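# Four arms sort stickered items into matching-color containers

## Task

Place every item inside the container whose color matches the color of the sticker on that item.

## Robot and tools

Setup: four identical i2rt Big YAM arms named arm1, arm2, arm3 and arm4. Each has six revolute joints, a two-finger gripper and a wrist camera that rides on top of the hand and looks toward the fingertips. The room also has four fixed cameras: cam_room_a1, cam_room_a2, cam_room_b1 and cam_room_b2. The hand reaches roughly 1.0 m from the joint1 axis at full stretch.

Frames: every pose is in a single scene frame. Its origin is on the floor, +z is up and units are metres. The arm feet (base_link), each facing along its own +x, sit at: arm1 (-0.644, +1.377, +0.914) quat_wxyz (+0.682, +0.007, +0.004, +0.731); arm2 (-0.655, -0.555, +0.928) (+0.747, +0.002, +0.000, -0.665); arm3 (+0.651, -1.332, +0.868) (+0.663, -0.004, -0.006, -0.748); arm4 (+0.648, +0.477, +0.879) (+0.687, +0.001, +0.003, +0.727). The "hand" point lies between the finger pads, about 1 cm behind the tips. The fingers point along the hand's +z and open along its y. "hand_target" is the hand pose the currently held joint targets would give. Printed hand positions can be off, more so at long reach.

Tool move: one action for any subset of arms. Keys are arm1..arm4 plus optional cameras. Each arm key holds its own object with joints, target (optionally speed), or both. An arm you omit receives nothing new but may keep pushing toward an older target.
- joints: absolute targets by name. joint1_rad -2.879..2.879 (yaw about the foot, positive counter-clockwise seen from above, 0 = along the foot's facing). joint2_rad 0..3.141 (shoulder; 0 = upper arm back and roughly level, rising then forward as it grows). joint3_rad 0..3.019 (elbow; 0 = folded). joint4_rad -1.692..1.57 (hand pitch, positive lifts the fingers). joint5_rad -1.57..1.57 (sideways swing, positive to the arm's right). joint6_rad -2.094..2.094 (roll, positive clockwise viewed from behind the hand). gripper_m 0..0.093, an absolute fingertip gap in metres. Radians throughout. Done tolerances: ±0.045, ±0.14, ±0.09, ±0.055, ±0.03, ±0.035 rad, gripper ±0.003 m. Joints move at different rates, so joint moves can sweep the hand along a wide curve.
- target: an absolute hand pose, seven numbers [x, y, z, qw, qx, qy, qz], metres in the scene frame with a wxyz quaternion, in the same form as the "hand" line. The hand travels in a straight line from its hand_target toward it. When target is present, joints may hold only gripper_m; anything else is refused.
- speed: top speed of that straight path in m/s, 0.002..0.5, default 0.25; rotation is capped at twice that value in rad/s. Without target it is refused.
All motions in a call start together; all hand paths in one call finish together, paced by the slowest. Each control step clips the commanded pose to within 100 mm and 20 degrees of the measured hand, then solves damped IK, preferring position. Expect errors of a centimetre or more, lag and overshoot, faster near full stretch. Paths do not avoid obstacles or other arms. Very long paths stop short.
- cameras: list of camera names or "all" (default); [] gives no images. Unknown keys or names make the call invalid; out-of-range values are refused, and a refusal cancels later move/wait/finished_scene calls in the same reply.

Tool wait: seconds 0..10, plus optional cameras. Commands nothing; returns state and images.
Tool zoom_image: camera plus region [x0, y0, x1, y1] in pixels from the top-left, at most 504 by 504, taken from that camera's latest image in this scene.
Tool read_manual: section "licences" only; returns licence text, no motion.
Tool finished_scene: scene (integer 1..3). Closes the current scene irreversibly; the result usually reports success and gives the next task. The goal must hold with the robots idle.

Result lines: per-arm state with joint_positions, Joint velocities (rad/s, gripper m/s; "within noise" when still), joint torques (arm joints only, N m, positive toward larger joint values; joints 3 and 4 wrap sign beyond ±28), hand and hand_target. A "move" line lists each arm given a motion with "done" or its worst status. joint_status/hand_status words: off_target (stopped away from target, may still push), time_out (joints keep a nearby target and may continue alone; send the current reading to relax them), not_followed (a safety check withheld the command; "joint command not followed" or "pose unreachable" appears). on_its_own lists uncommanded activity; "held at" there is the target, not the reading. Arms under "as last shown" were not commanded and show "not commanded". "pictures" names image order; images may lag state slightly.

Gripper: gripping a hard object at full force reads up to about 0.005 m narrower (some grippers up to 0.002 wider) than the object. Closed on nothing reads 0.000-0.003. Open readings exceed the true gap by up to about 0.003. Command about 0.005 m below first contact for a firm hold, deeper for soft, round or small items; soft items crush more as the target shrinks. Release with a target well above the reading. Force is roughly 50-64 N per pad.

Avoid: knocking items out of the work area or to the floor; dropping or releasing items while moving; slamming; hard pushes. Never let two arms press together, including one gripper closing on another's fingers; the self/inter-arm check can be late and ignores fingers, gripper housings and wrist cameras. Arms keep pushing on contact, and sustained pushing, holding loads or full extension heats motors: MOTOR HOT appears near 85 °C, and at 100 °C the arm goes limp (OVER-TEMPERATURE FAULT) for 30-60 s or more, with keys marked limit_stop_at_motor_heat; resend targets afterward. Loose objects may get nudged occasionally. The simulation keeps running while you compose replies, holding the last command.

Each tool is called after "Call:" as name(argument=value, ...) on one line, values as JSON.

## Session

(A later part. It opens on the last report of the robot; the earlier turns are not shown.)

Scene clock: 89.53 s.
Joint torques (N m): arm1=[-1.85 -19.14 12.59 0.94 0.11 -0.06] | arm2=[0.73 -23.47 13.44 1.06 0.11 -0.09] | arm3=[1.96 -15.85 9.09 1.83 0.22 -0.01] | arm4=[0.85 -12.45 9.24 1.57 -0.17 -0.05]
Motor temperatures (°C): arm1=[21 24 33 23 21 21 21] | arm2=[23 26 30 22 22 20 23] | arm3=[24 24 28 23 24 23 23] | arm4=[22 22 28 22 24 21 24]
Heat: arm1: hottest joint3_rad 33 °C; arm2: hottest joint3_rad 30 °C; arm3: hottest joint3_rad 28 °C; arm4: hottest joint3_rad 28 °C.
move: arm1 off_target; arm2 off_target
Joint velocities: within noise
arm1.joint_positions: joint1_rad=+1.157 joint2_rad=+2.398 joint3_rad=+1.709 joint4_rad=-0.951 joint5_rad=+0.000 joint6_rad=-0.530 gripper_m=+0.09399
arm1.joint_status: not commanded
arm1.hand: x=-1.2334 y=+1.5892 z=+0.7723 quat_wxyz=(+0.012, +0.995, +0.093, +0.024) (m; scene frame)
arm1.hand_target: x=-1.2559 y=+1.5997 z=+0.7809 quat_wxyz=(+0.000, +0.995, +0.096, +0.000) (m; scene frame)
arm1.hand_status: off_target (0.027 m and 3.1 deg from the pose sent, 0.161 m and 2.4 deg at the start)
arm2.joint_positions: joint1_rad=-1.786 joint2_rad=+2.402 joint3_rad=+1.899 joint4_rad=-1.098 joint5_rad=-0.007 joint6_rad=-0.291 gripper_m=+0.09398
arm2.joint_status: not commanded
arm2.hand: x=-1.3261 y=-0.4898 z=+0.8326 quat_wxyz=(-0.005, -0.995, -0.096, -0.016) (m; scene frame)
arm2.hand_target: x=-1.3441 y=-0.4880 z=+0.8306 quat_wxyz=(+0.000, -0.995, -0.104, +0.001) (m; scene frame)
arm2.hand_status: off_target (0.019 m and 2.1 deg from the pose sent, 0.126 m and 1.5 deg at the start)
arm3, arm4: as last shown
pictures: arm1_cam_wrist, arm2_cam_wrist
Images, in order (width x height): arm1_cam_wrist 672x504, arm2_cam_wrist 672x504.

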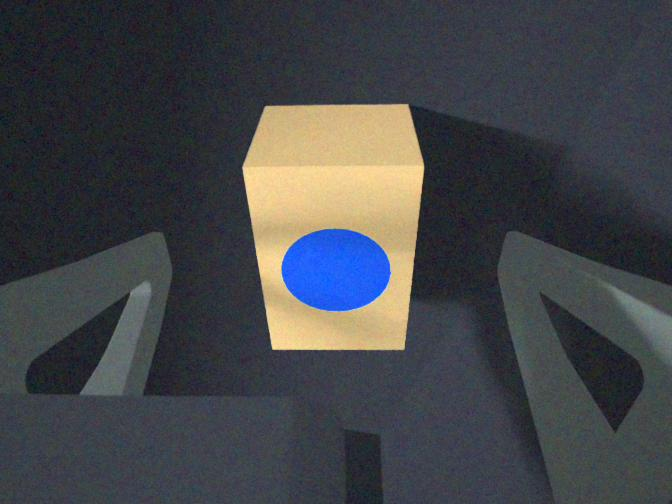

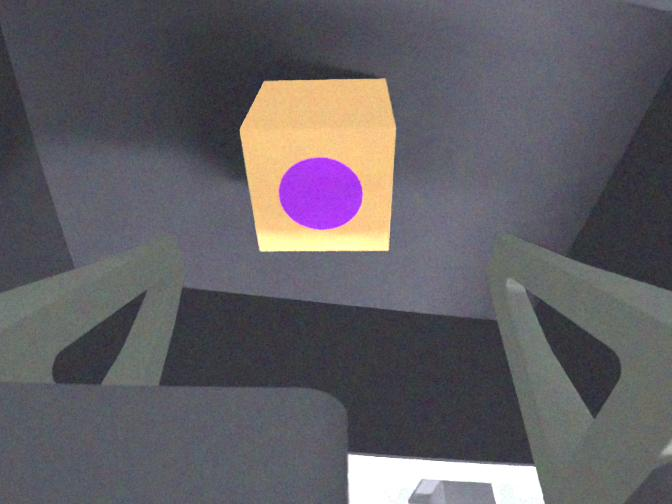

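Call:
move(arm1={"target":[-1.257,1.6,0.737,0,0.9954,0.0958,0],"speed":0.1}, arm2={"target":[-1.35,-0.494,0.765,0,0.9945,0.1045,0],"speed":0.1}, cameras=["arm1_cam_wrist","arm2_cam_wrist"])

Call:
move(arm1={"joints":{"gripper_m":0.03}}, arm2={"joints":{"gripper_m":0.03}}, cameras=["arm1_cam_wrist","arm2_cam_wrist"])

Scene clock: 98.93 s.
Joint torques (N m): arm1=[-2.02 -18.61 11.62 0.76 -0.02 -0.04] | arm2=[1.49 -24.06 12.75 1.13 0.09 0.01] | arm3=[2.08 -15.68 9.06 1.81 0.23 -0.02] | arm4=[0.26 -12.34 9.33 1.58 -0.16 -0.06]
Motor temperatures (°C): arm1=[21 25 33 23 21 21 21] | arm2=[23 26 31 22 22 20 23] | arm3=[24 25 28 23 24 23 23] | arm4=[22 22 28 22 24 21 24]
Heat: arm1: hottest joint3_rad 33 °C; arm2: hottest joint3_rad 31 °C; arm3: hottest joint3_rad 28 °C; arm4: hottest joint3_rad 28 °C.
move: arm1 off_target; arm2 off_target
Joint velocities: within noise
arm1.joint_positions: joint1_rad=+1.157 joint2_rad=+2.472 joint3_rad=+1.730 joint4_rad=-0.887 joint5_rad=+0.003 joint6_rad=-0.532 gripper_m=+0.09399
arm1.joint_status: not commanded
arm1.hand: x=-1.2376 y=+1.5910 z=+0.7327 quat_wxyz=(+0.009, +0.995, +0.094, +0.019) (m; scene frame)
arm1.hand_target: x=-1.2562 y=+1.5998 z=+0.7376 quat_wxyz=(+0.000, +0.995, +0.096, +0.000) (m; scene frame)
arm1.hand_status: off_target (0.022 m and 2.4 deg from the pose sent, 0.044 m and 3.1 deg at the start)
arm2.joint_positions: joint1_rad=-1.784 joint2_rad=+2.515 joint3_rad=+1.934 joint4_rad=-1.021 joint5_rad=-0.007 joint6_rad=-0.291 gripper_m=+0.09398
arm2.joint_status: not commanded
arm2.hand: x=-1.3317 y=-0.4898 z=+0.7691 quat_wxyz=(-0.005, -0.995, -0.097, -0.016) (m; scene frame)
arm2.hand_target: x=-1.3491 y=-0.4943 z=+0.7655 quat_wxyz=(+0.000, -0.995, -0.104, +0.000) (m; scene frame)
arm2.hand_status: off_target (0.019 m and 2.1 deg from the pose sent, 0.072 m and 2.1 deg at the start)
arm3, arm4: as last shown
pictures: arm1_cam_wrist, arm2_cam_wrist
Images, in order (width x height): arm1_cam_wrist 672x504, arm2_cam_wrist 672x504.

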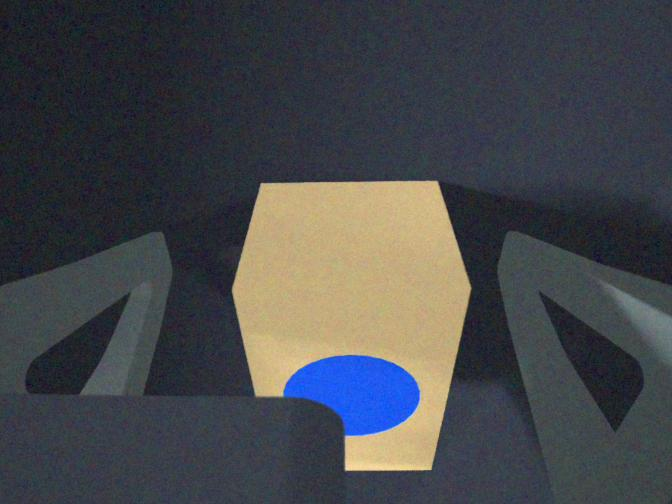

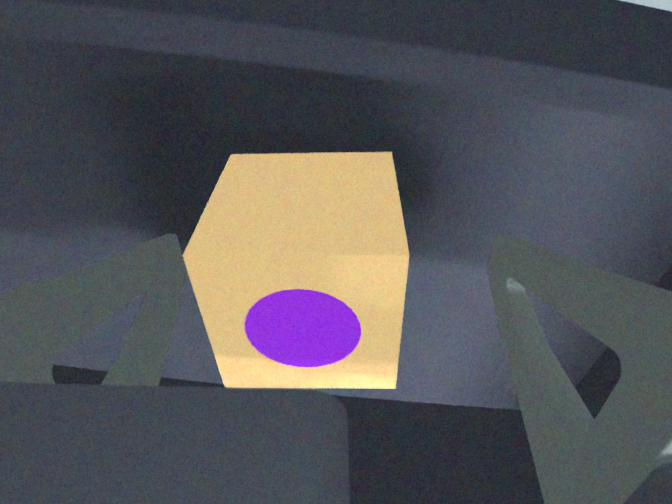

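Scene clock: 99.57 s.
Joint torques (N m): arm1=[-1.9 -19.25 11.36 0.64 -0.02 -0.06] | arm2=[1.61 -23.94 12.78 1.14 0.05 0.01] | arm3=[2.02 -15.79 9.03 1.81 0.22 0] | arm4=[0.56 -12.69 9.14 1.66 -0.18 -0.08]
Motor temperatures (°C): arm1=[21 25 33 23 21 21 21] | arm2=[23 26 31 22 22 20 23] | arm3=[24 25 28 23 24 23 23] | arm4=[22 22 28 22 24 21 24]
Heat: arm1: hottest joint3_rad 33 °C; arm2: hottest joint3_rad 31 °C; arm3: hottest joint3_rad 28 °C; arm4: hottest joint3_rad 28 °C.
move: arm1 off_target; arm2 off_target
Joint velocities: within noise
arm1.joint_positions: joint1_rad=+1.157 joint2_rad=+2.472 joint3_rad=+1.731 joint4_rad=-0.887 joint5_rad=+0.003 joint6_rad=-0.532 gripper_m=+0.04406
arm1.joint_status: gripper_m off_target (ended at +0.04409, target +0.03000)
arm1.hand: x=-1.2382 y=+1.5912 z=+0.7330 quat_wxyz=(+0.009, +0.995, +0.094, +0.019) (m; scene frame)
arm1.hand_target: x=-1.2561 y=+1.5997 z=+0.7375 quat_wxyz=(+0.000, +0.995, +0.096, +0.000) (m; scene frame)
arm1.hand_status: not commanded
arm2.joint_positions: joint1_rad=-1.784 joint2_rad=+2.515 joint3_rad=+1.934 joint4_rad=-1.021 joint5_rad=-0.006 joint6_rad=-0.291 gripper_m=+0.05305
arm2.joint_status: gripper_m off_target (ended at +0.05309, target +0.03000)
arm2.hand: x=-1.3317 y=-0.4896 z=+0.7691 quat_wxyz=(-0.004, -0.995, -0.097, -0.016) (m; scene frame)
arm2.hand_target: x=-1.3491 y=-0.4943 z=+0.7655 quat_wxyz=(+0.000, -0.995, -0.104, +0.000) (m; scene frame)
arm2.hand_status: not commanded
arm3, arm4: as last shown
pictures: arm1_cam_wrist, arm2_cam_wrist
Images, in order (width x height): arm1_cam_wrist 672x504, arm2_cam_wrist 672x504.

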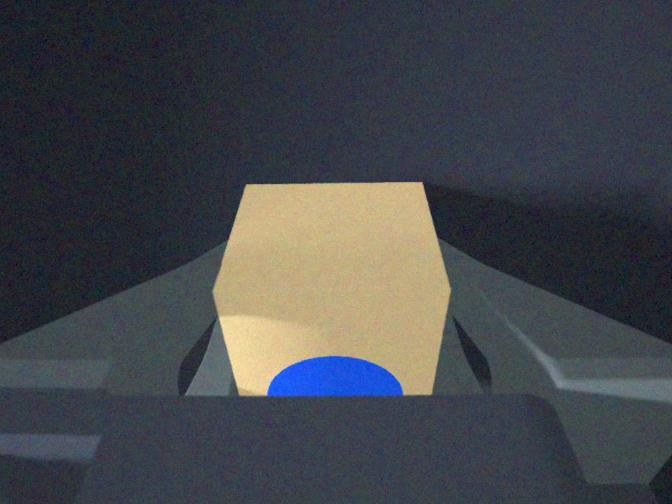

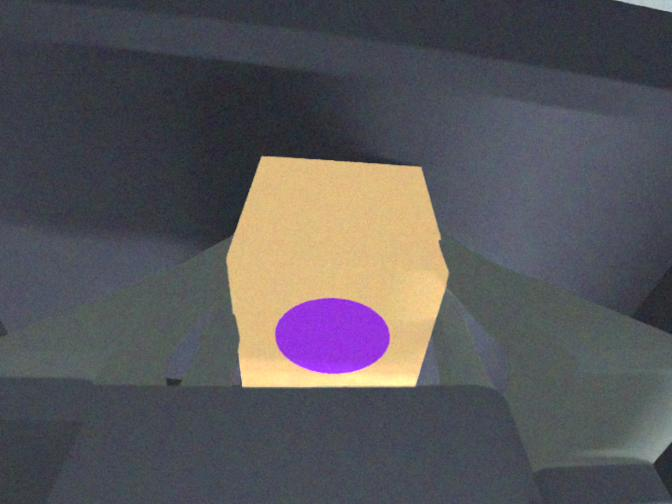

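Call:
move(arm1={"target":[-1.15,1.57,1.15,0,0.945,0,-0.326]}, arm2={"target":[-1.2,-0.5,1.2,0,0.945,0,-0.326]}, arm3={"joints":{"joint1_rad":-2.1,"joint2_rad":0.55,"joint3_rad":1.3,"joint4_rad":-1.3,"joint5_rad":0,"joint6_rad":0}}, arm4={"joints":{"joint1_rad":1.1,"joint2_rad":0.55,"joint3_rad":1.3,"joint4_rad":-1.3,"joint5_rad":0,"joint6_rad":0}})

Scene clock: 115.37 s.
Joint torques (N m): arm1=[-2.9 -10.7 11.74 1.06 -0.25 0.14] | arm2=[-0.15 -13.22 10.8 1.52 -0.25 0.22] | arm3=[0.5 2.37 8.12 1.36 -0.03 -0.11] | arm4=[1.14 3.08 8.83 1.05 0.17 0.19]
Motor temperatures (°C): arm1=[21 26 33 23 21 21 22] | arm2=[23 26 31 22 22 20 23] | arm3=[24 25 28 23 24 23 23] | arm4=[22 22 29 22 24 21 24]
Heat: arm1: hottest joint3_rad 33 °C; arm2: hottest joint3_rad 31 °C; arm3: hottest joint3_rad 28 °C; arm4: hottest joint3_rad 29 °C.
move: arm1 done; arm2 off_target; arm3 done; arm4 done
Joint velocities: within noise
arm1.joint_positions: joint1_rad=+1.068 joint2_rad=+1.432 joint3_rad=+1.192 joint4_rad=-0.726 joint5_rad=-0.262 joint6_rad=-0.369 gripper_m=+0.04405
arm1.joint_status: not commanded
arm1.hand: x=-1.1524 y=+1.5657 z=+1.1493 quat_wxyz=(-0.002, +0.945, +0.009, -0.328) (m; scene frame)
arm1.hand_target: x=-1.1500 y=+1.5700 z=+1.1499 quat_wxyz=(+0.000, +0.945, +0.000, -0.326) (m; scene frame)
arm1.hand_status: done (0.005 m and 1.0 deg from the pose sent, 0.427 m and 41.6 deg at the start)
arm2.joint_positions: joint1_rad=-1.805 joint2_rad=+1.374 joint3_rad=+1.263 joint4_rad=-0.768 joint5_rad=-0.077 joint6_rad=-0.114 gripper_m=+0.05305
arm2.joint_status: not commanded
arm2.hand: x=-1.2039 y=-0.5042 z=+1.2112 quat_wxyz=(+0.005, -0.940, -0.012, +0.340) (m; scene frame)
arm2.hand_target: x=-1.2000 y=-0.5000 z=+1.2003 quat_wxyz=(+0.000, -0.945, +0.000, +0.326) (m; scene frame)
arm2.hand_status: off_target (0.013 m and 2.2 deg from the pose sent, 0.451 m and 41.3 deg at the start)
arm3.joint_positions: joint1_rad=-2.089 joint2_rad=+0.546 joint3_rad=+1.297 joint4_rad=-1.292 joint5_rad=+0.001 joint6_rad=+0.007 gripper_m=+0.09402
arm3.joint_status: all done
arm3.hand: x=+0.4712 y=-1.1907 z=+1.3845 quat_wxyz=(+0.148, -0.827, +0.280, +0.465) (m; scene frame)
arm3.hand_target: x=+0.4727 y=-1.1889 z=+1.3837 quat_wxyz=(+0.150, -0.828, +0.282, +0.461) (m; scene frame)
arm3.hand_status: not commanded
arm4.joint_positions: joint1_rad=+1.097 joint2_rad=+0.541 joint3_rad=+1.281 joint4_rad=-1.288 joint5_rad=-0.002 joint6_rad=-0.014 gripper_m=+0.09402
arm4.joint_status: all done
arm4.hand: x=+0.4454 y=+0.5700 z=+1.3927 quat_wxyz=(-0.102, +0.854, -0.175, -0.480) (m; scene frame)
arm4.hand_target: x=+0.4459 y=+0.5695 z=+1.3980 quat_wxyz=(-0.098, +0.853, -0.180, -0.480) (m; scene frame)
arm4.hand_status: not commanded
pictures: arm1_cam_wrist, arm2_cam_wrist, arm3_cam_wrist, arm4_cam_wrist, cam_room_a1, cam_room_a2, cam_room_b1, cam_room_b2
Images, in order (width x height): arm1_cam_wrist 672x504, arm2_cam_wrist 672x504, arm3_cam_wrist 672x504, arm4_cam_wrist 672x504, cam_room_a1 672x504, cam_room_a2 672x504, cam_room_b1 672x504, cam_room_b2 672x504.

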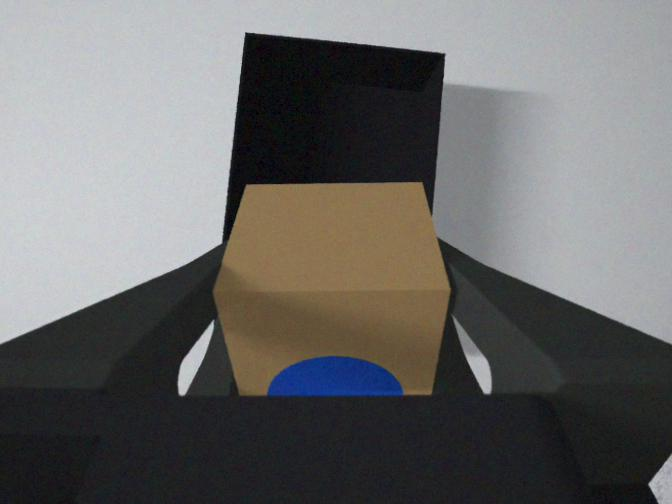

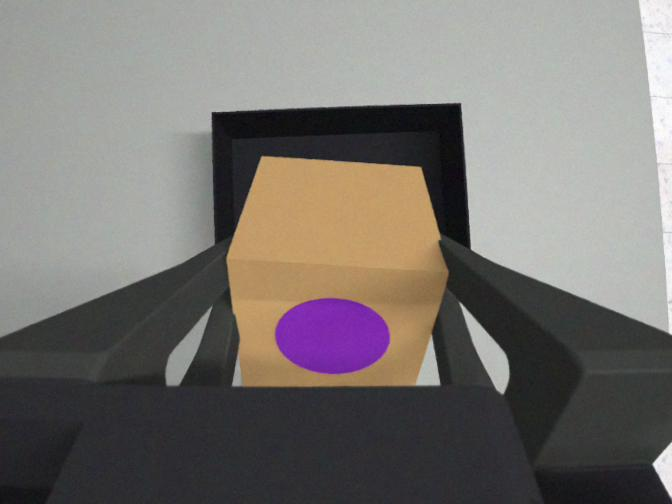

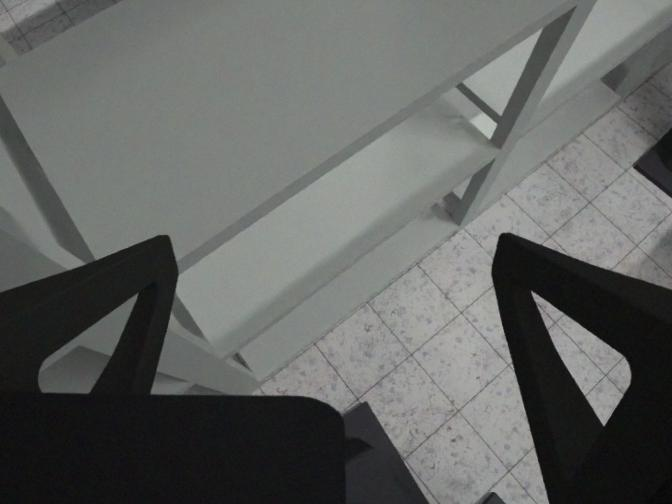

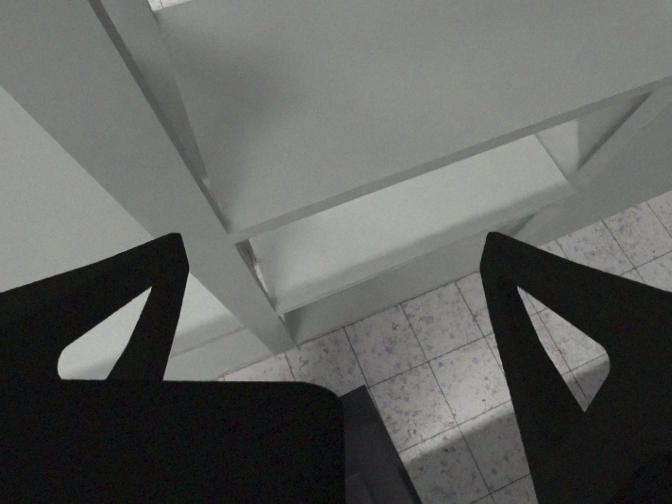

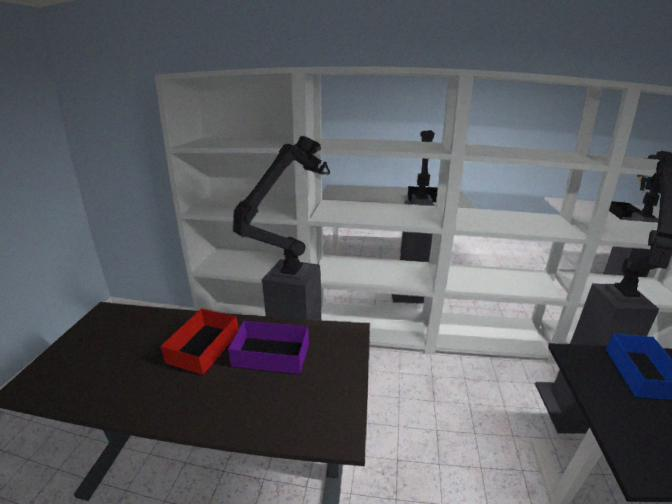

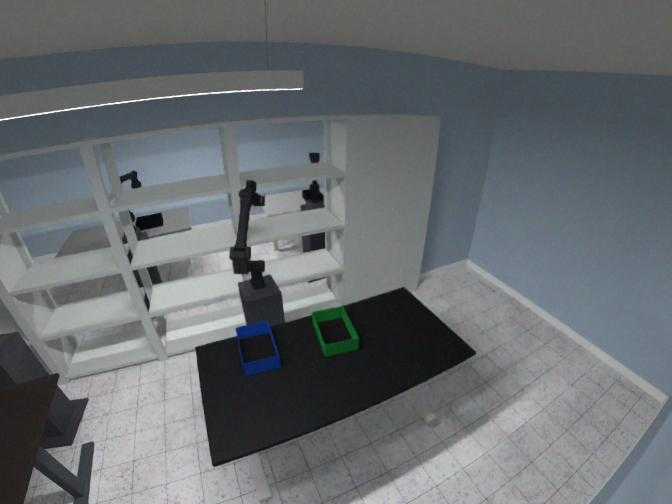

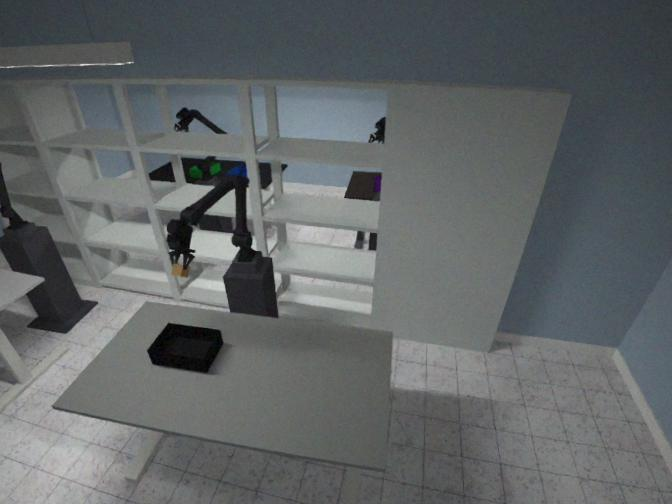

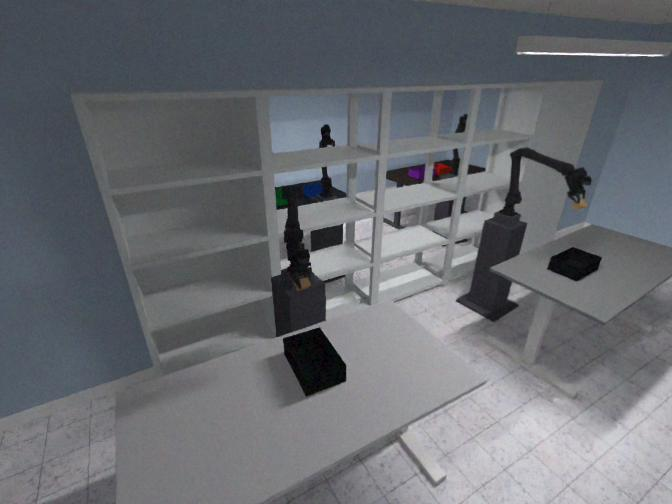

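Call:
move(arm1={"joints":{"joint2_rad":0.6,"joint3_rad":1.35,"joint4_rad":-1.3,"joint5_rad":0,"joint6_rad":0}}, arm2={"joints":{"joint2_rad":0.6,"joint3_rad":1.35,"joint4_rad":-1.3,"joint5_rad":0,"joint6_rad":0}}, cameras=[])

Call:
move(arm1={"joints":{"joint1_rad":-2.2}}, arm2={"joints":{"joint1_rad":0.97}})

Scene clock: 151.73 s.
Joint torques (N m): arm1=[-2.37 4.37 11.03 1.4 0.08 0.11] | arm2=[0.03 0.73 10.99 1.98 0.14 0.22] | arm3=[0.5 2.37 8.14 1.43 -0.03 -0.11] | arm4=[1.2 3.19 8.88 1.05 0.15 0.19]
Motor temperatures (°C): arm1=[21 25 33 23 22 21 22] | arm2=[23 26 32 22 22 20 24] | arm3=[24 24 28 23 24 23 23] | arm4=[22 22 32 22 24 21 24]
Heat: arm1: hottest joint3_rad 33 °C; arm2: hottest joint3_rad 32 °C; arm3: hottest joint3_rad 28 °C; arm4: hottest joint3_rad 32 °C.
move: arm1 done; arm2 done
Joint velocities: within noise
arm1.joint_positions: joint1_rad=+1.067 joint2_rad=+0.594 joint3_rad=+1.332 joint4_rad=-1.292 joint5_rad=-0.002 joint6_rad=-0.008 gripper_m=+0.04405
arm1.joint_status: all done
arm1.hand: x=-0.8511 y=+1.4765 z=+1.4437 quat_wxyz=(-0.106, +0.850, -0.185, -0.482) (m; scene frame)
arm1.hand_target: x=-0.8490 y=+1.4780 z=+1.4499 quat_wxyz=(-0.107, +0.847, -0.192, -0.484) (m; scene frame)
arm1.hand_status: not commanded
arm2.joint_positions: joint1_rad=-1.806 joint2_rad=+0.597 joint3_rad=+1.332 joint4_rad=-1.289 joint5_rad=-0.004 joint6_rad=-0.016 gripper_m=+0.05304
arm2.joint_status: all done
arm2.hand: x=-0.8936 y=-0.5290 z=+1.4541 quat_wxyz=(+0.032, -0.873, +0.043, +0.485) (m; scene frame)
arm2.hand_target: x=-0.8909 y=-0.5265 z=+1.4599 quat_wxyz=(+0.032, -0.871, +0.055, +0.487) (m; scene frame)
arm2.hand_status: not commanded
arm3, arm4: as last shown
arm3.joint_positions: joint1_rad=-2.089 joint2_rad=+0.546 joint3_rad=+1.297 joint4_rad=-1.294 joint5_rad=+0.001 joint6_rad=+0.007 gripper_m=+0.09402
arm3.hand: x=+0.4714 y=-1.1908 z=+1.3842 quat_wxyz=(+0.148, -0.827, +0.280, +0.465) (m; scene frame)
arm4.hand_target: x=+0.4459 y=+0.5695 z=+1.3980 quat_wxyz=(-0.098, +0.853, -0.181, -0.480) (m; scene frame)
pictures: none
No camera images: "cameras" was empty.

Scene clock: 154.17 s.
Joint torques (N m): arm1=[-2.37 4.13 10.95 1.33 -0.07 0.11] | arm2=[1.14 0.97 10.99 2 0.03 0.2] | arm3=[0.44 2.32 8.16 1.35 -0.04 -0.11] | arm4=[1.08 3.14 8.77 0.9 0.18 0.17]
Motor temperatures (°C): arm1=[21 25 33 23 21 21 22] | arm2=[23 26 32 22 22 20 24] | arm3=[24 24 28 23 24 23 23] | arm4=[22 22 32 22 24 21 24]
Heat: arm1: hottest joint3_rad 33 °C; arm2: hottest joint3_rad 32 °C; arm3: hottest joint3_rad 28 °C; arm4: hottest joint3_rad 32 °C.
move: arm1 done; arm2 done
Joint velocities: within noise
arm1.joint_positions: joint1_rad=-2.193 joint2_rad=+0.594 joint3_rad=+1.332 joint4_rad=-1.292 joint5_rad=+0.002 joint6_rad=-0.007 gripper_m=+0.04405
arm1.joint_status: all done
arm1.hand: x=-0.4335 y=+1.2502 z=+1.4366 quat_wxyz=(-0.461, -0.236, -0.845, +0.136) (m; scene frame)
arm1.hand_target: x=-0.4352 y=+1.2497 z=+1.4429 quat_wxyz=(-0.463, -0.241, -0.842, +0.136) (m; scene frame)
arm1.hand_status: not commanded
arm2.joint_positions: joint1_rad=+0.965 joint2_rad=+0.597 joint3_rad=+1.332 joint4_rad=-1.289 joint5_rad=-0.001 joint6_rad=-0.015 gripper_m=+0.05319
arm2.joint_status: all done
arm2.hand: x=-0.4450 y=-0.6695 z=+1.4545 quat_wxyz=(-0.472, -0.206, -0.849, +0.119) (m; scene frame)
arm2.hand_target: x=-0.4466 y=-0.6675 z=+1.4603 quat_wxyz=(-0.475, -0.210, -0.847, +0.115) (m; scene frame)
arm2.hand_status: not commanded
arm3, arm4: as last shown
pictures: arm1_cam_wrist, arm2_cam_wrist, arm3_cam_wrist, arm4_cam_wrist, cam_room_a1, cam_room_a2, cam_room_b1, cam_room_b2
Images, in order (width x height): arm1_cam_wrist 672x504, arm2_cam_wrist 672x504, arm3_cam_wrist 672x504, arm4_cam_wrist 672x504, cam_room_a1 672x504, cam_room_a2 672x504, cam_room_b1 672x504, cam_room_b2 672x504.

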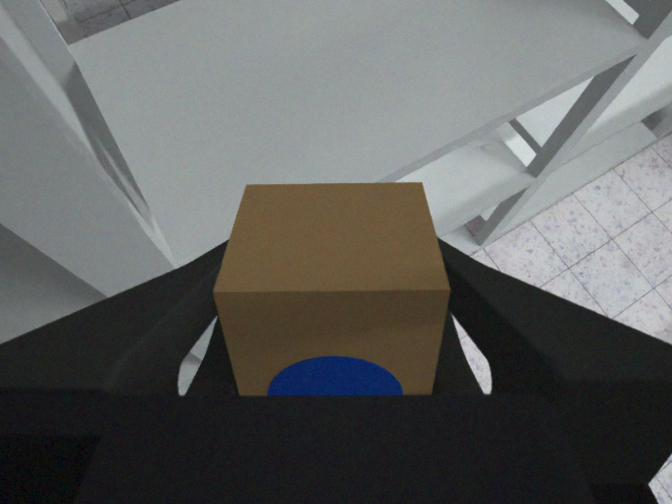

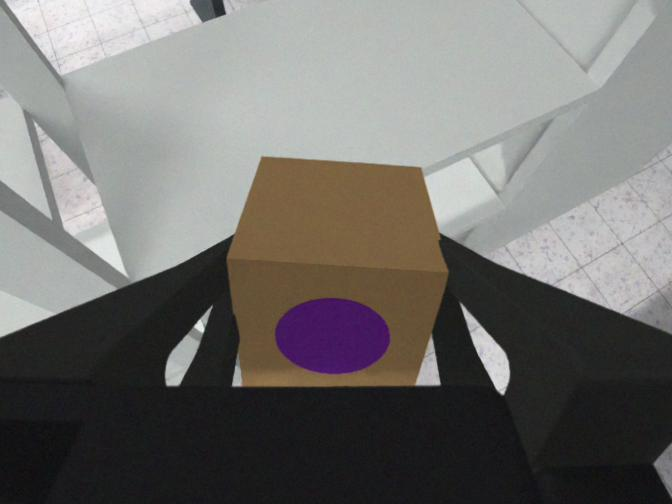

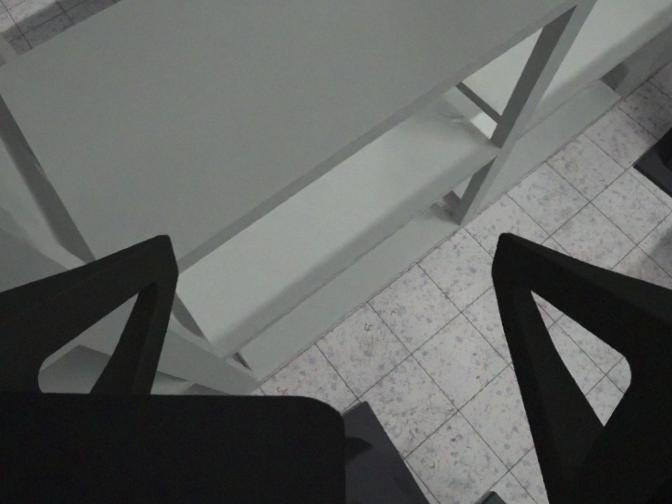

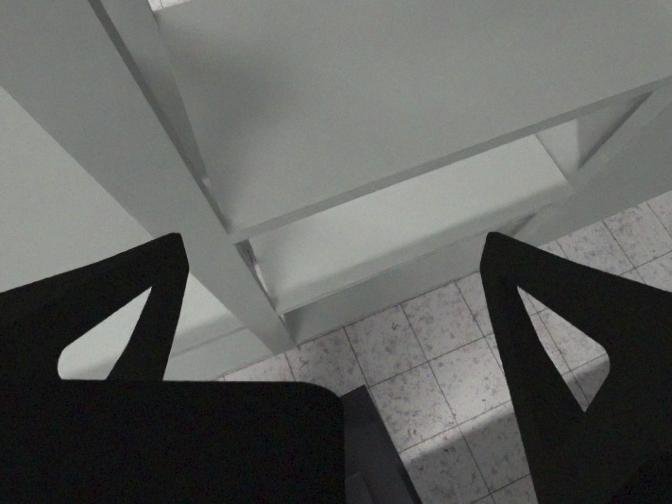

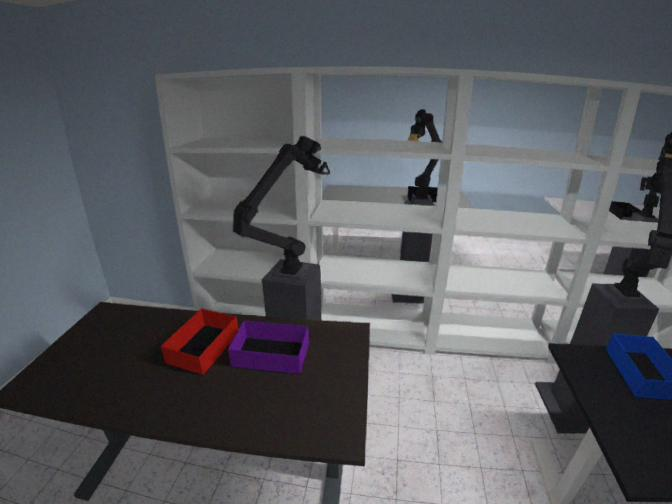

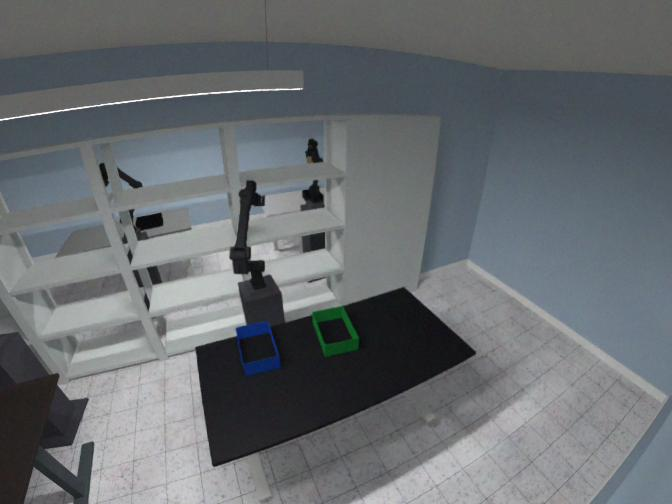

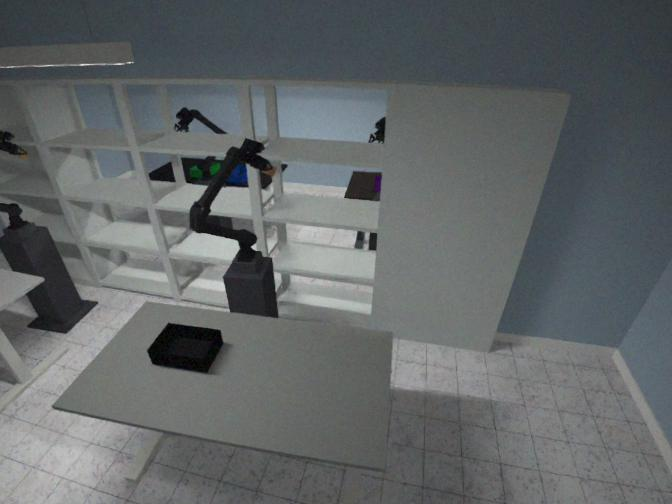

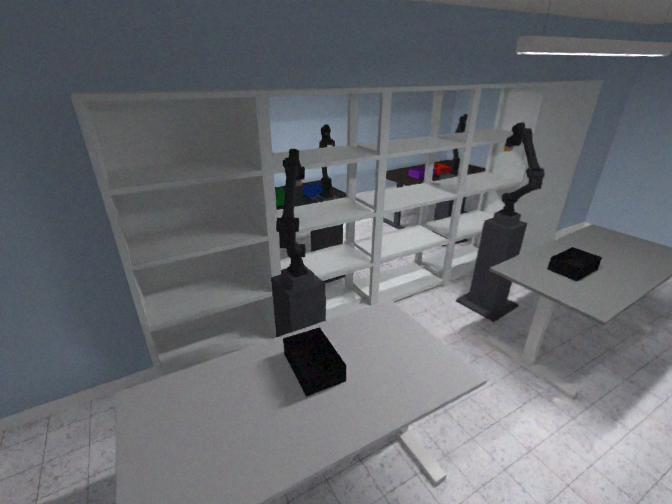

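Call:
move(arm1={"target":[-0.3,1.0,1.28,0.588,0,0.809,0],"speed":0.2}, arm2={"target":[-0.3,-0.85,1.28,0.588,0,0.809,0],"speed":0.2}, cameras=[])

Call:
move(arm1={"target":[-0.03,0.9,1.2,0.588,0,0.809,0],"speed":0.2}, arm2={"target":[-0.03,-0.9,1.2,0.588,0,0.809,0],"speed":0.2})

Scene clock: 163.37 s.
Joint torques (N m): arm1=[-2.26 -9.29 16.91 2.15 -0.49 -0.05] | arm2=[0.03 -9.41 11.06 3.15 -0.64 -0.08] | arm3=[0.5 2.26 8.14 1.37 -0.04 -0.12] | arm4=[1.03 2.9 8.66 1.01 0.13 0.16]
Motor temperatures (°C): arm1=[21 25 32 23 22 21 22] | arm2=[23 26 32 22 22 20 24] | arm3=[24 24 28 23 24 23 23] | arm4=[22 22 32 22 24 21 24]
Heat: arm1: hottest joint3_rad 32 °C; arm2: hottest joint3_rad 32 °C; arm3: hottest joint3_rad 28 °C; arm4: hottest joint3_rad 32 °C.
move: arm1 off_target; arm2 done
Joint velocities: within noise
arm1.joint_positions: joint1_rad=-2.768 joint2_rad=+1.281 joint3_rad=+1.083 joint4_rad=-0.532 joint5_rad=-1.046 joint6_rad=-0.559 gripper_m=+0.04404
arm1.joint_status: not commanded
arm1.hand: x=-0.3025 y=+1.0128 z=+1.2384 quat_wxyz=(-0.569, -0.028, -0.821, -0.040) (m; scene frame)
arm1.hand_target: x=-0.3016 y=+1.0026 z=+1.2797 quat_wxyz=(-0.588, +0.000, -0.809, +0.000) (m; scene frame)
arm1.hand_status: off_target (0.044 m and 6.1 deg from the pose sent, 0.324 m and 34.8 deg at the start)
arm2.joint_positions: joint1_rad=+0.473 joint2_rad=+1.099 joint3_rad=+0.959 joint4_rad=-0.417 joint5_rad=-0.912 joint6_rad=-0.430 gripper_m=+0.05321
arm2.joint_status: not commanded
arm2.hand: x=-0.2979 y=-0.8473 z=+1.2785 quat_wxyz=(-0.582, -0.009, -0.813, -0.012) (m; scene frame)
arm2.hand_target: x=-0.3000 y=-0.8499 z=+1.2800 quat_wxyz=(-0.588, +0.000, -0.809, +0.000) (m; scene frame)
arm2.hand_status: done (0.004 m and 1.9 deg from the pose sent, 0.290 m and 30.7 deg at the start)
arm3, arm4: as last shown
pictures: none
No camera images: "cameras" was empty.

Scene clock: 165.60 s.
Joint torques (N m): arm1=[-1.2 -16.91 17.96 2.07 -0.18 0.09] | arm2=[1.03 -17.55 16.64 3.32 -0.14 0.22] | arm3=[0.5 2.32 8.18 1.4 -0.04 -0.12] | arm4=[0.91 3.14 8.9 0.96 0.13 0.15]
Motor temperatures (°C): arm1=[21 25 33 23 22 21 22] | arm2=[23 26 32 22 22 20 24] | arm3=[24 24 28 23 24 23 23] | arm4=[22 22 32 22 24 21 24]
Heat: arm1: hottest joint3_rad 33 °C; arm2: hottest joint3_rad 32 °C; arm3: hottest joint3_rad 28 °C; arm4: hottest joint3_rad 32 °C.
move: arm1 off_target; arm2 off_target
Joint velocities: within noise
arm1.joint_positions: joint1_rad=-2.463 joint2_rad=+1.900 joint3_rad=+1.596 joint4_rad=-0.200 joint5_rad=-0.774 joint6_rad=-0.315 gripper_m=+0.04404
arm1.joint_status: not commanded
arm1.hand: x=-0.0450 y=+0.9113 z=+1.1605 quat_wxyz=(-0.565, -0.016, -0.825, -0.021) (m; scene frame)
arm1.hand_target: x=-0.0329 y=+0.9024 z=+1.2001 quat_wxyz=(-0.588, +0.000, -0.809, +0.000) (m; scene frame)
arm1.hand_status: off_target (0.044 m and 4.4 deg from the pose sent, 0.297 m and 6.1 deg at the start)
arm2.joint_positions: joint1_rad=+0.812 joint2_rad=+1.715 joint3_rad=+1.286 joint4_rad=-0.033 joint5_rad=-0.605 joint6_rad=-0.245 gripper_m=+0.05321
arm2.joint_status: not commanded
arm2.hand: x=-0.0496 y=-0.8876 z=+1.1690 quat_wxyz=(-0.564, -0.007, -0.826, -0.014) (m; scene frame)
arm2.hand_target: x=-0.0328 y=-0.8982 z=+1.2002 quat_wxyz=(-0.588, +0.000, -0.809, +0.000) (m; scene frame)
arm2.hand_status: off_target (0.039 m and 3.8 deg from the pose sent, 0.284 m and 1.9 deg at the start)
arm3, arm4: as last shown
pictures: arm1_cam_wrist, arm2_cam_wrist, arm3_cam_wrist, arm4_cam_wrist, cam_room_a1, cam_room_a2, cam_room_b1, cam_room_b2
Images, in order (width x height): arm1_cam_wrist 672x504, arm2_cam_wrist 672x504, arm3_cam_wrist 672x504, arm4_cam_wrist 672x504, cam_room_a1 672x504, cam_room_a2 672x504, cam_room_b1 672x504, cam_room_b2 672x504.

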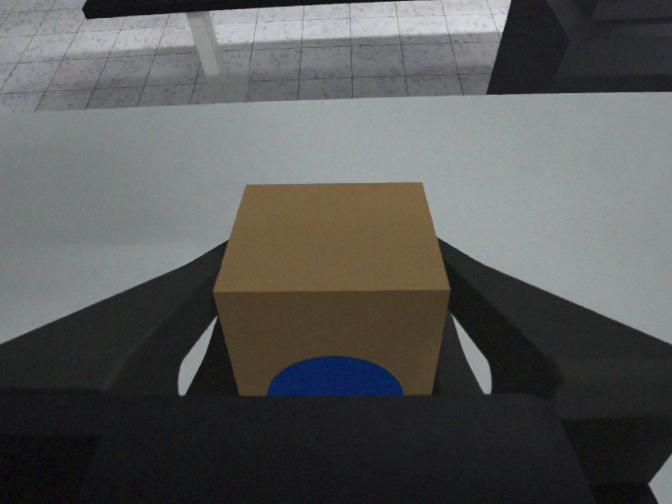

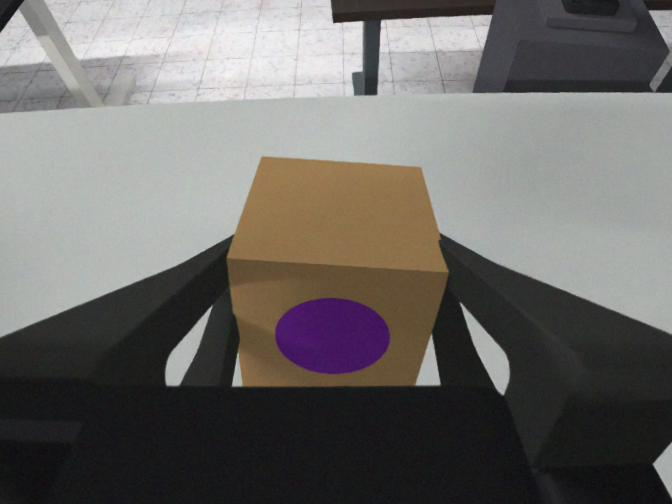

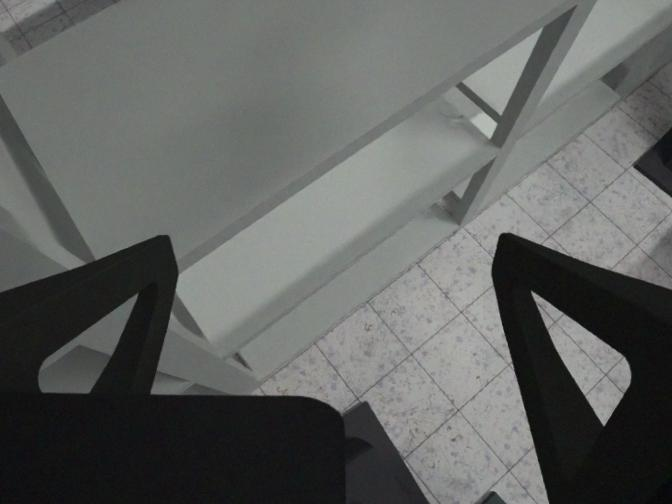

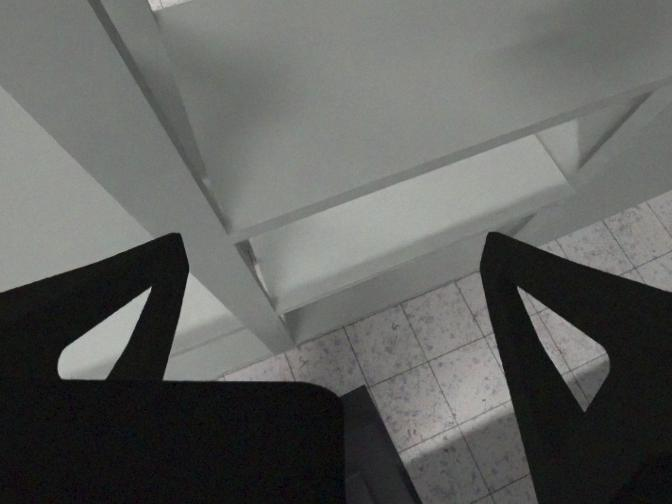

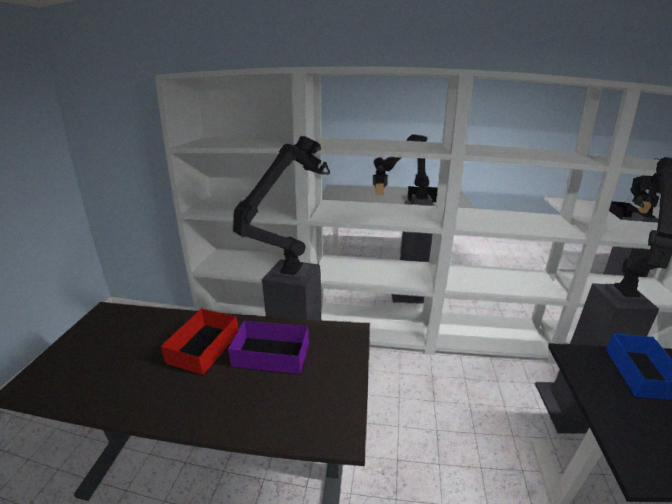

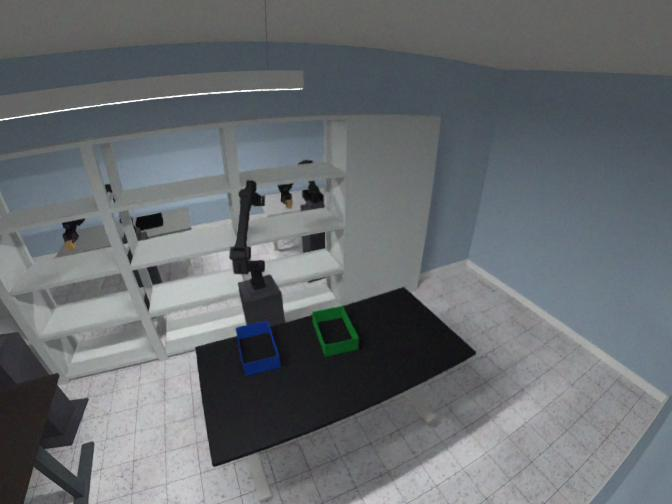

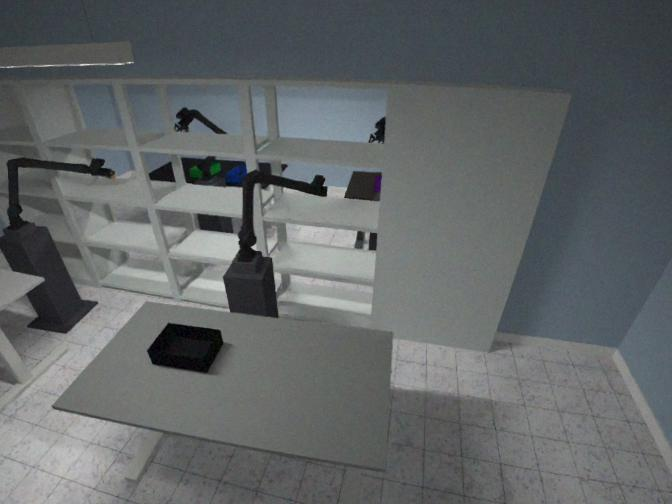

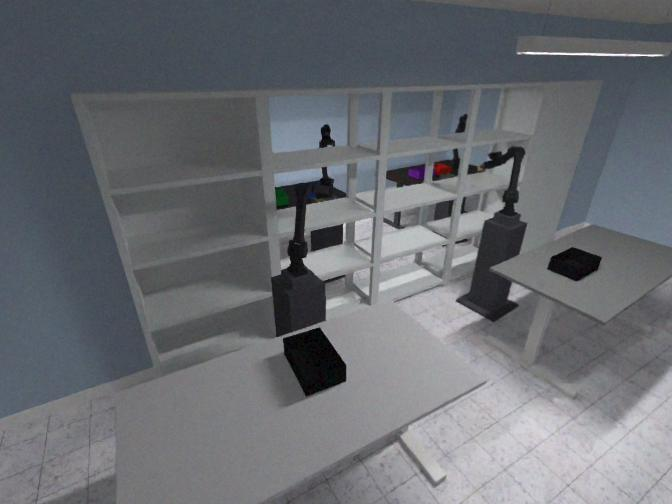

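Call:
move(arm1={"target":[-0.02,0.9,1.115,0.6225,0,0.7826,0],"speed":0.15}, arm2={"target":[-0.01,-0.9,1.095,0.6225,0,0.7826,0],"speed":0.15}, cameras=["cam_room_a1","cam_room_a2","arm1_cam_wrist"])

Call:
zoom_image(camera="cam_room_a1", region=[320, 140, 450, 240])

Call:
zoom_image(camera="cam_room_a2", region=[240, 150, 350, 240])

Scene clock: 173.17 s.
Joint torques (N m): arm1=[-1.03 -18.67 11.51 2.51 -0.21 0.12] | arm2=[1.38 -19.66 9.68 3.55 -0.13 0.23] | arm3=[0.38 2.49 8.16 1.37 -0.03 -0.13] | arm4=[0.73 2.73 8.85 1.02 0.16 0.17]
Motor temperatures (°C): arm1=[21 26 34 23 22 21 22] | arm2=[23 26 34 22 22 20 24] | arm3=[24 24 28 23 24 23 23] | arm4=[22 22 33 22 24 21 24]
Heat: arm1: hottest joint3_rad 34 °C; arm2: hottest joint3_rad 34 °C; arm3: hottest joint3_rad 28 °C; arm4: hottest joint3_rad 33 °C.
move: arm1 off_target; arm2 done
Joint velocities: within noise
arm1.joint_positions: joint1_rad=-2.461 joint2_rad=+2.019 joint3_rad=+1.534 joint4_rad=+0.145 joint5_rad=-0.785 joint6_rad=-0.228 gripper_m=+0.04404
arm1.joint_status: not commanded
arm1.hand: x=-0.0281 y=+0.8956 z=+1.1022 quat_wxyz=(-0.612, -0.010, -0.791, -0.004) (m; scene frame)
arm1.hand_target: x=-0.0202 y=+0.9003 z=+1.1150 quat_wxyz=(-0.622, +0.000, -0.783, +0.000) (m; scene frame)
arm1.hand_status: off_target (0.016 m and 2.0 deg from the pose sent, 0.053 m and 8.7 deg at the start)
arm2.joint_positions: joint1_rad=+0.822 joint2_rad=+1.913 joint3_rad=+1.264 joint4_rad=+0.359 joint5_rad=-0.605 joint6_rad=-0.181 gripper_m=+0.05321
arm2.joint_status: not commanded
arm2.hand: x=-0.0139 y=-0.9047 z=+1.1002 quat_wxyz=(-0.619, +0.001, -0.785, +0.005) (m; scene frame)
arm2.hand_target: x=-0.0101 y=-0.8998 z=+1.0950 quat_wxyz=(-0.622, +0.000, -0.783, +0.000) (m; scene frame)
arm2.hand_status: done (0.008 m and 0.8 deg from the pose sent, 0.085 m and 8.6 deg at the start)
arm3, arm4: as last shown
pictures: arm1_cam_wrist, cam_room_a1, cam_room_a2
Images, in order (width x height): arm1_cam_wrist 672x504, cam_room_a1 672x504, cam_room_a2 672x504.

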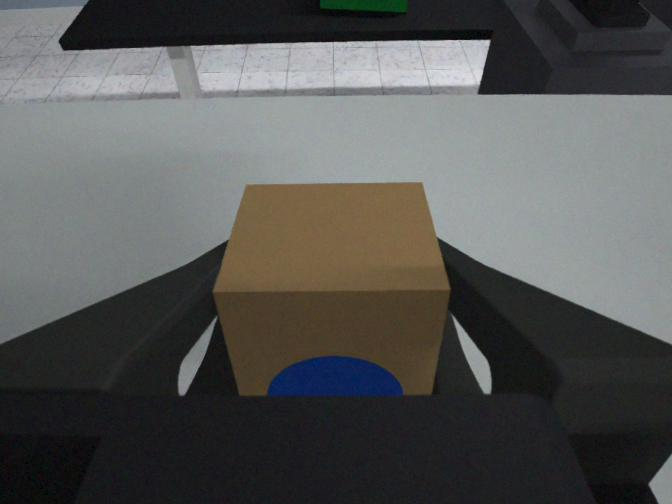

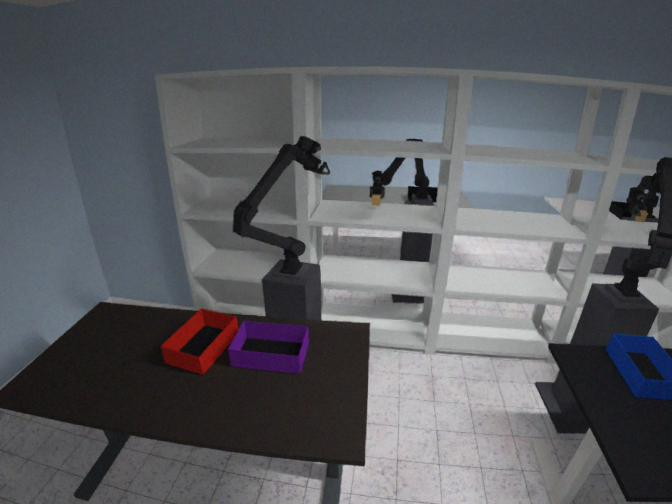

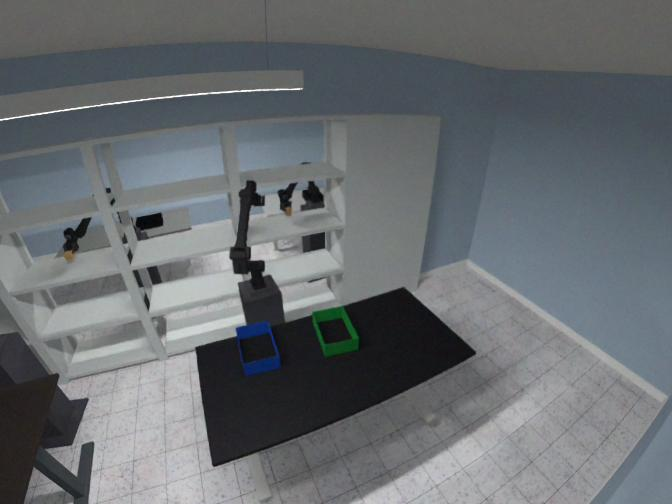

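Scaled by 3.877.

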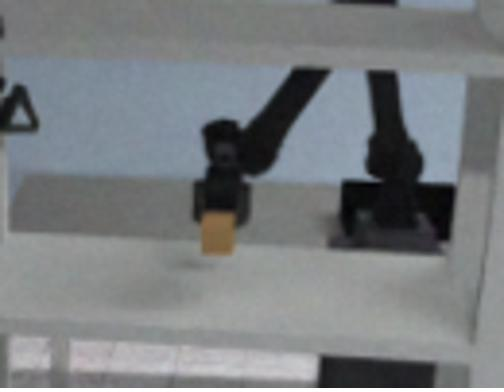

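Scaled by 4.582.

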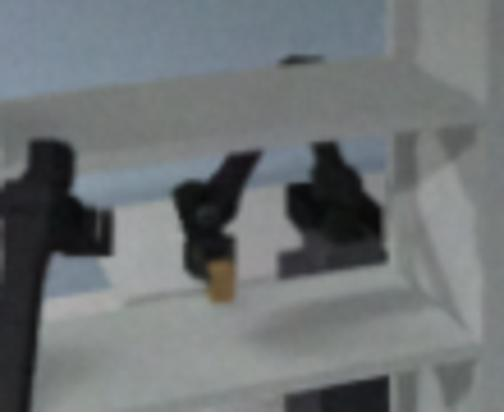

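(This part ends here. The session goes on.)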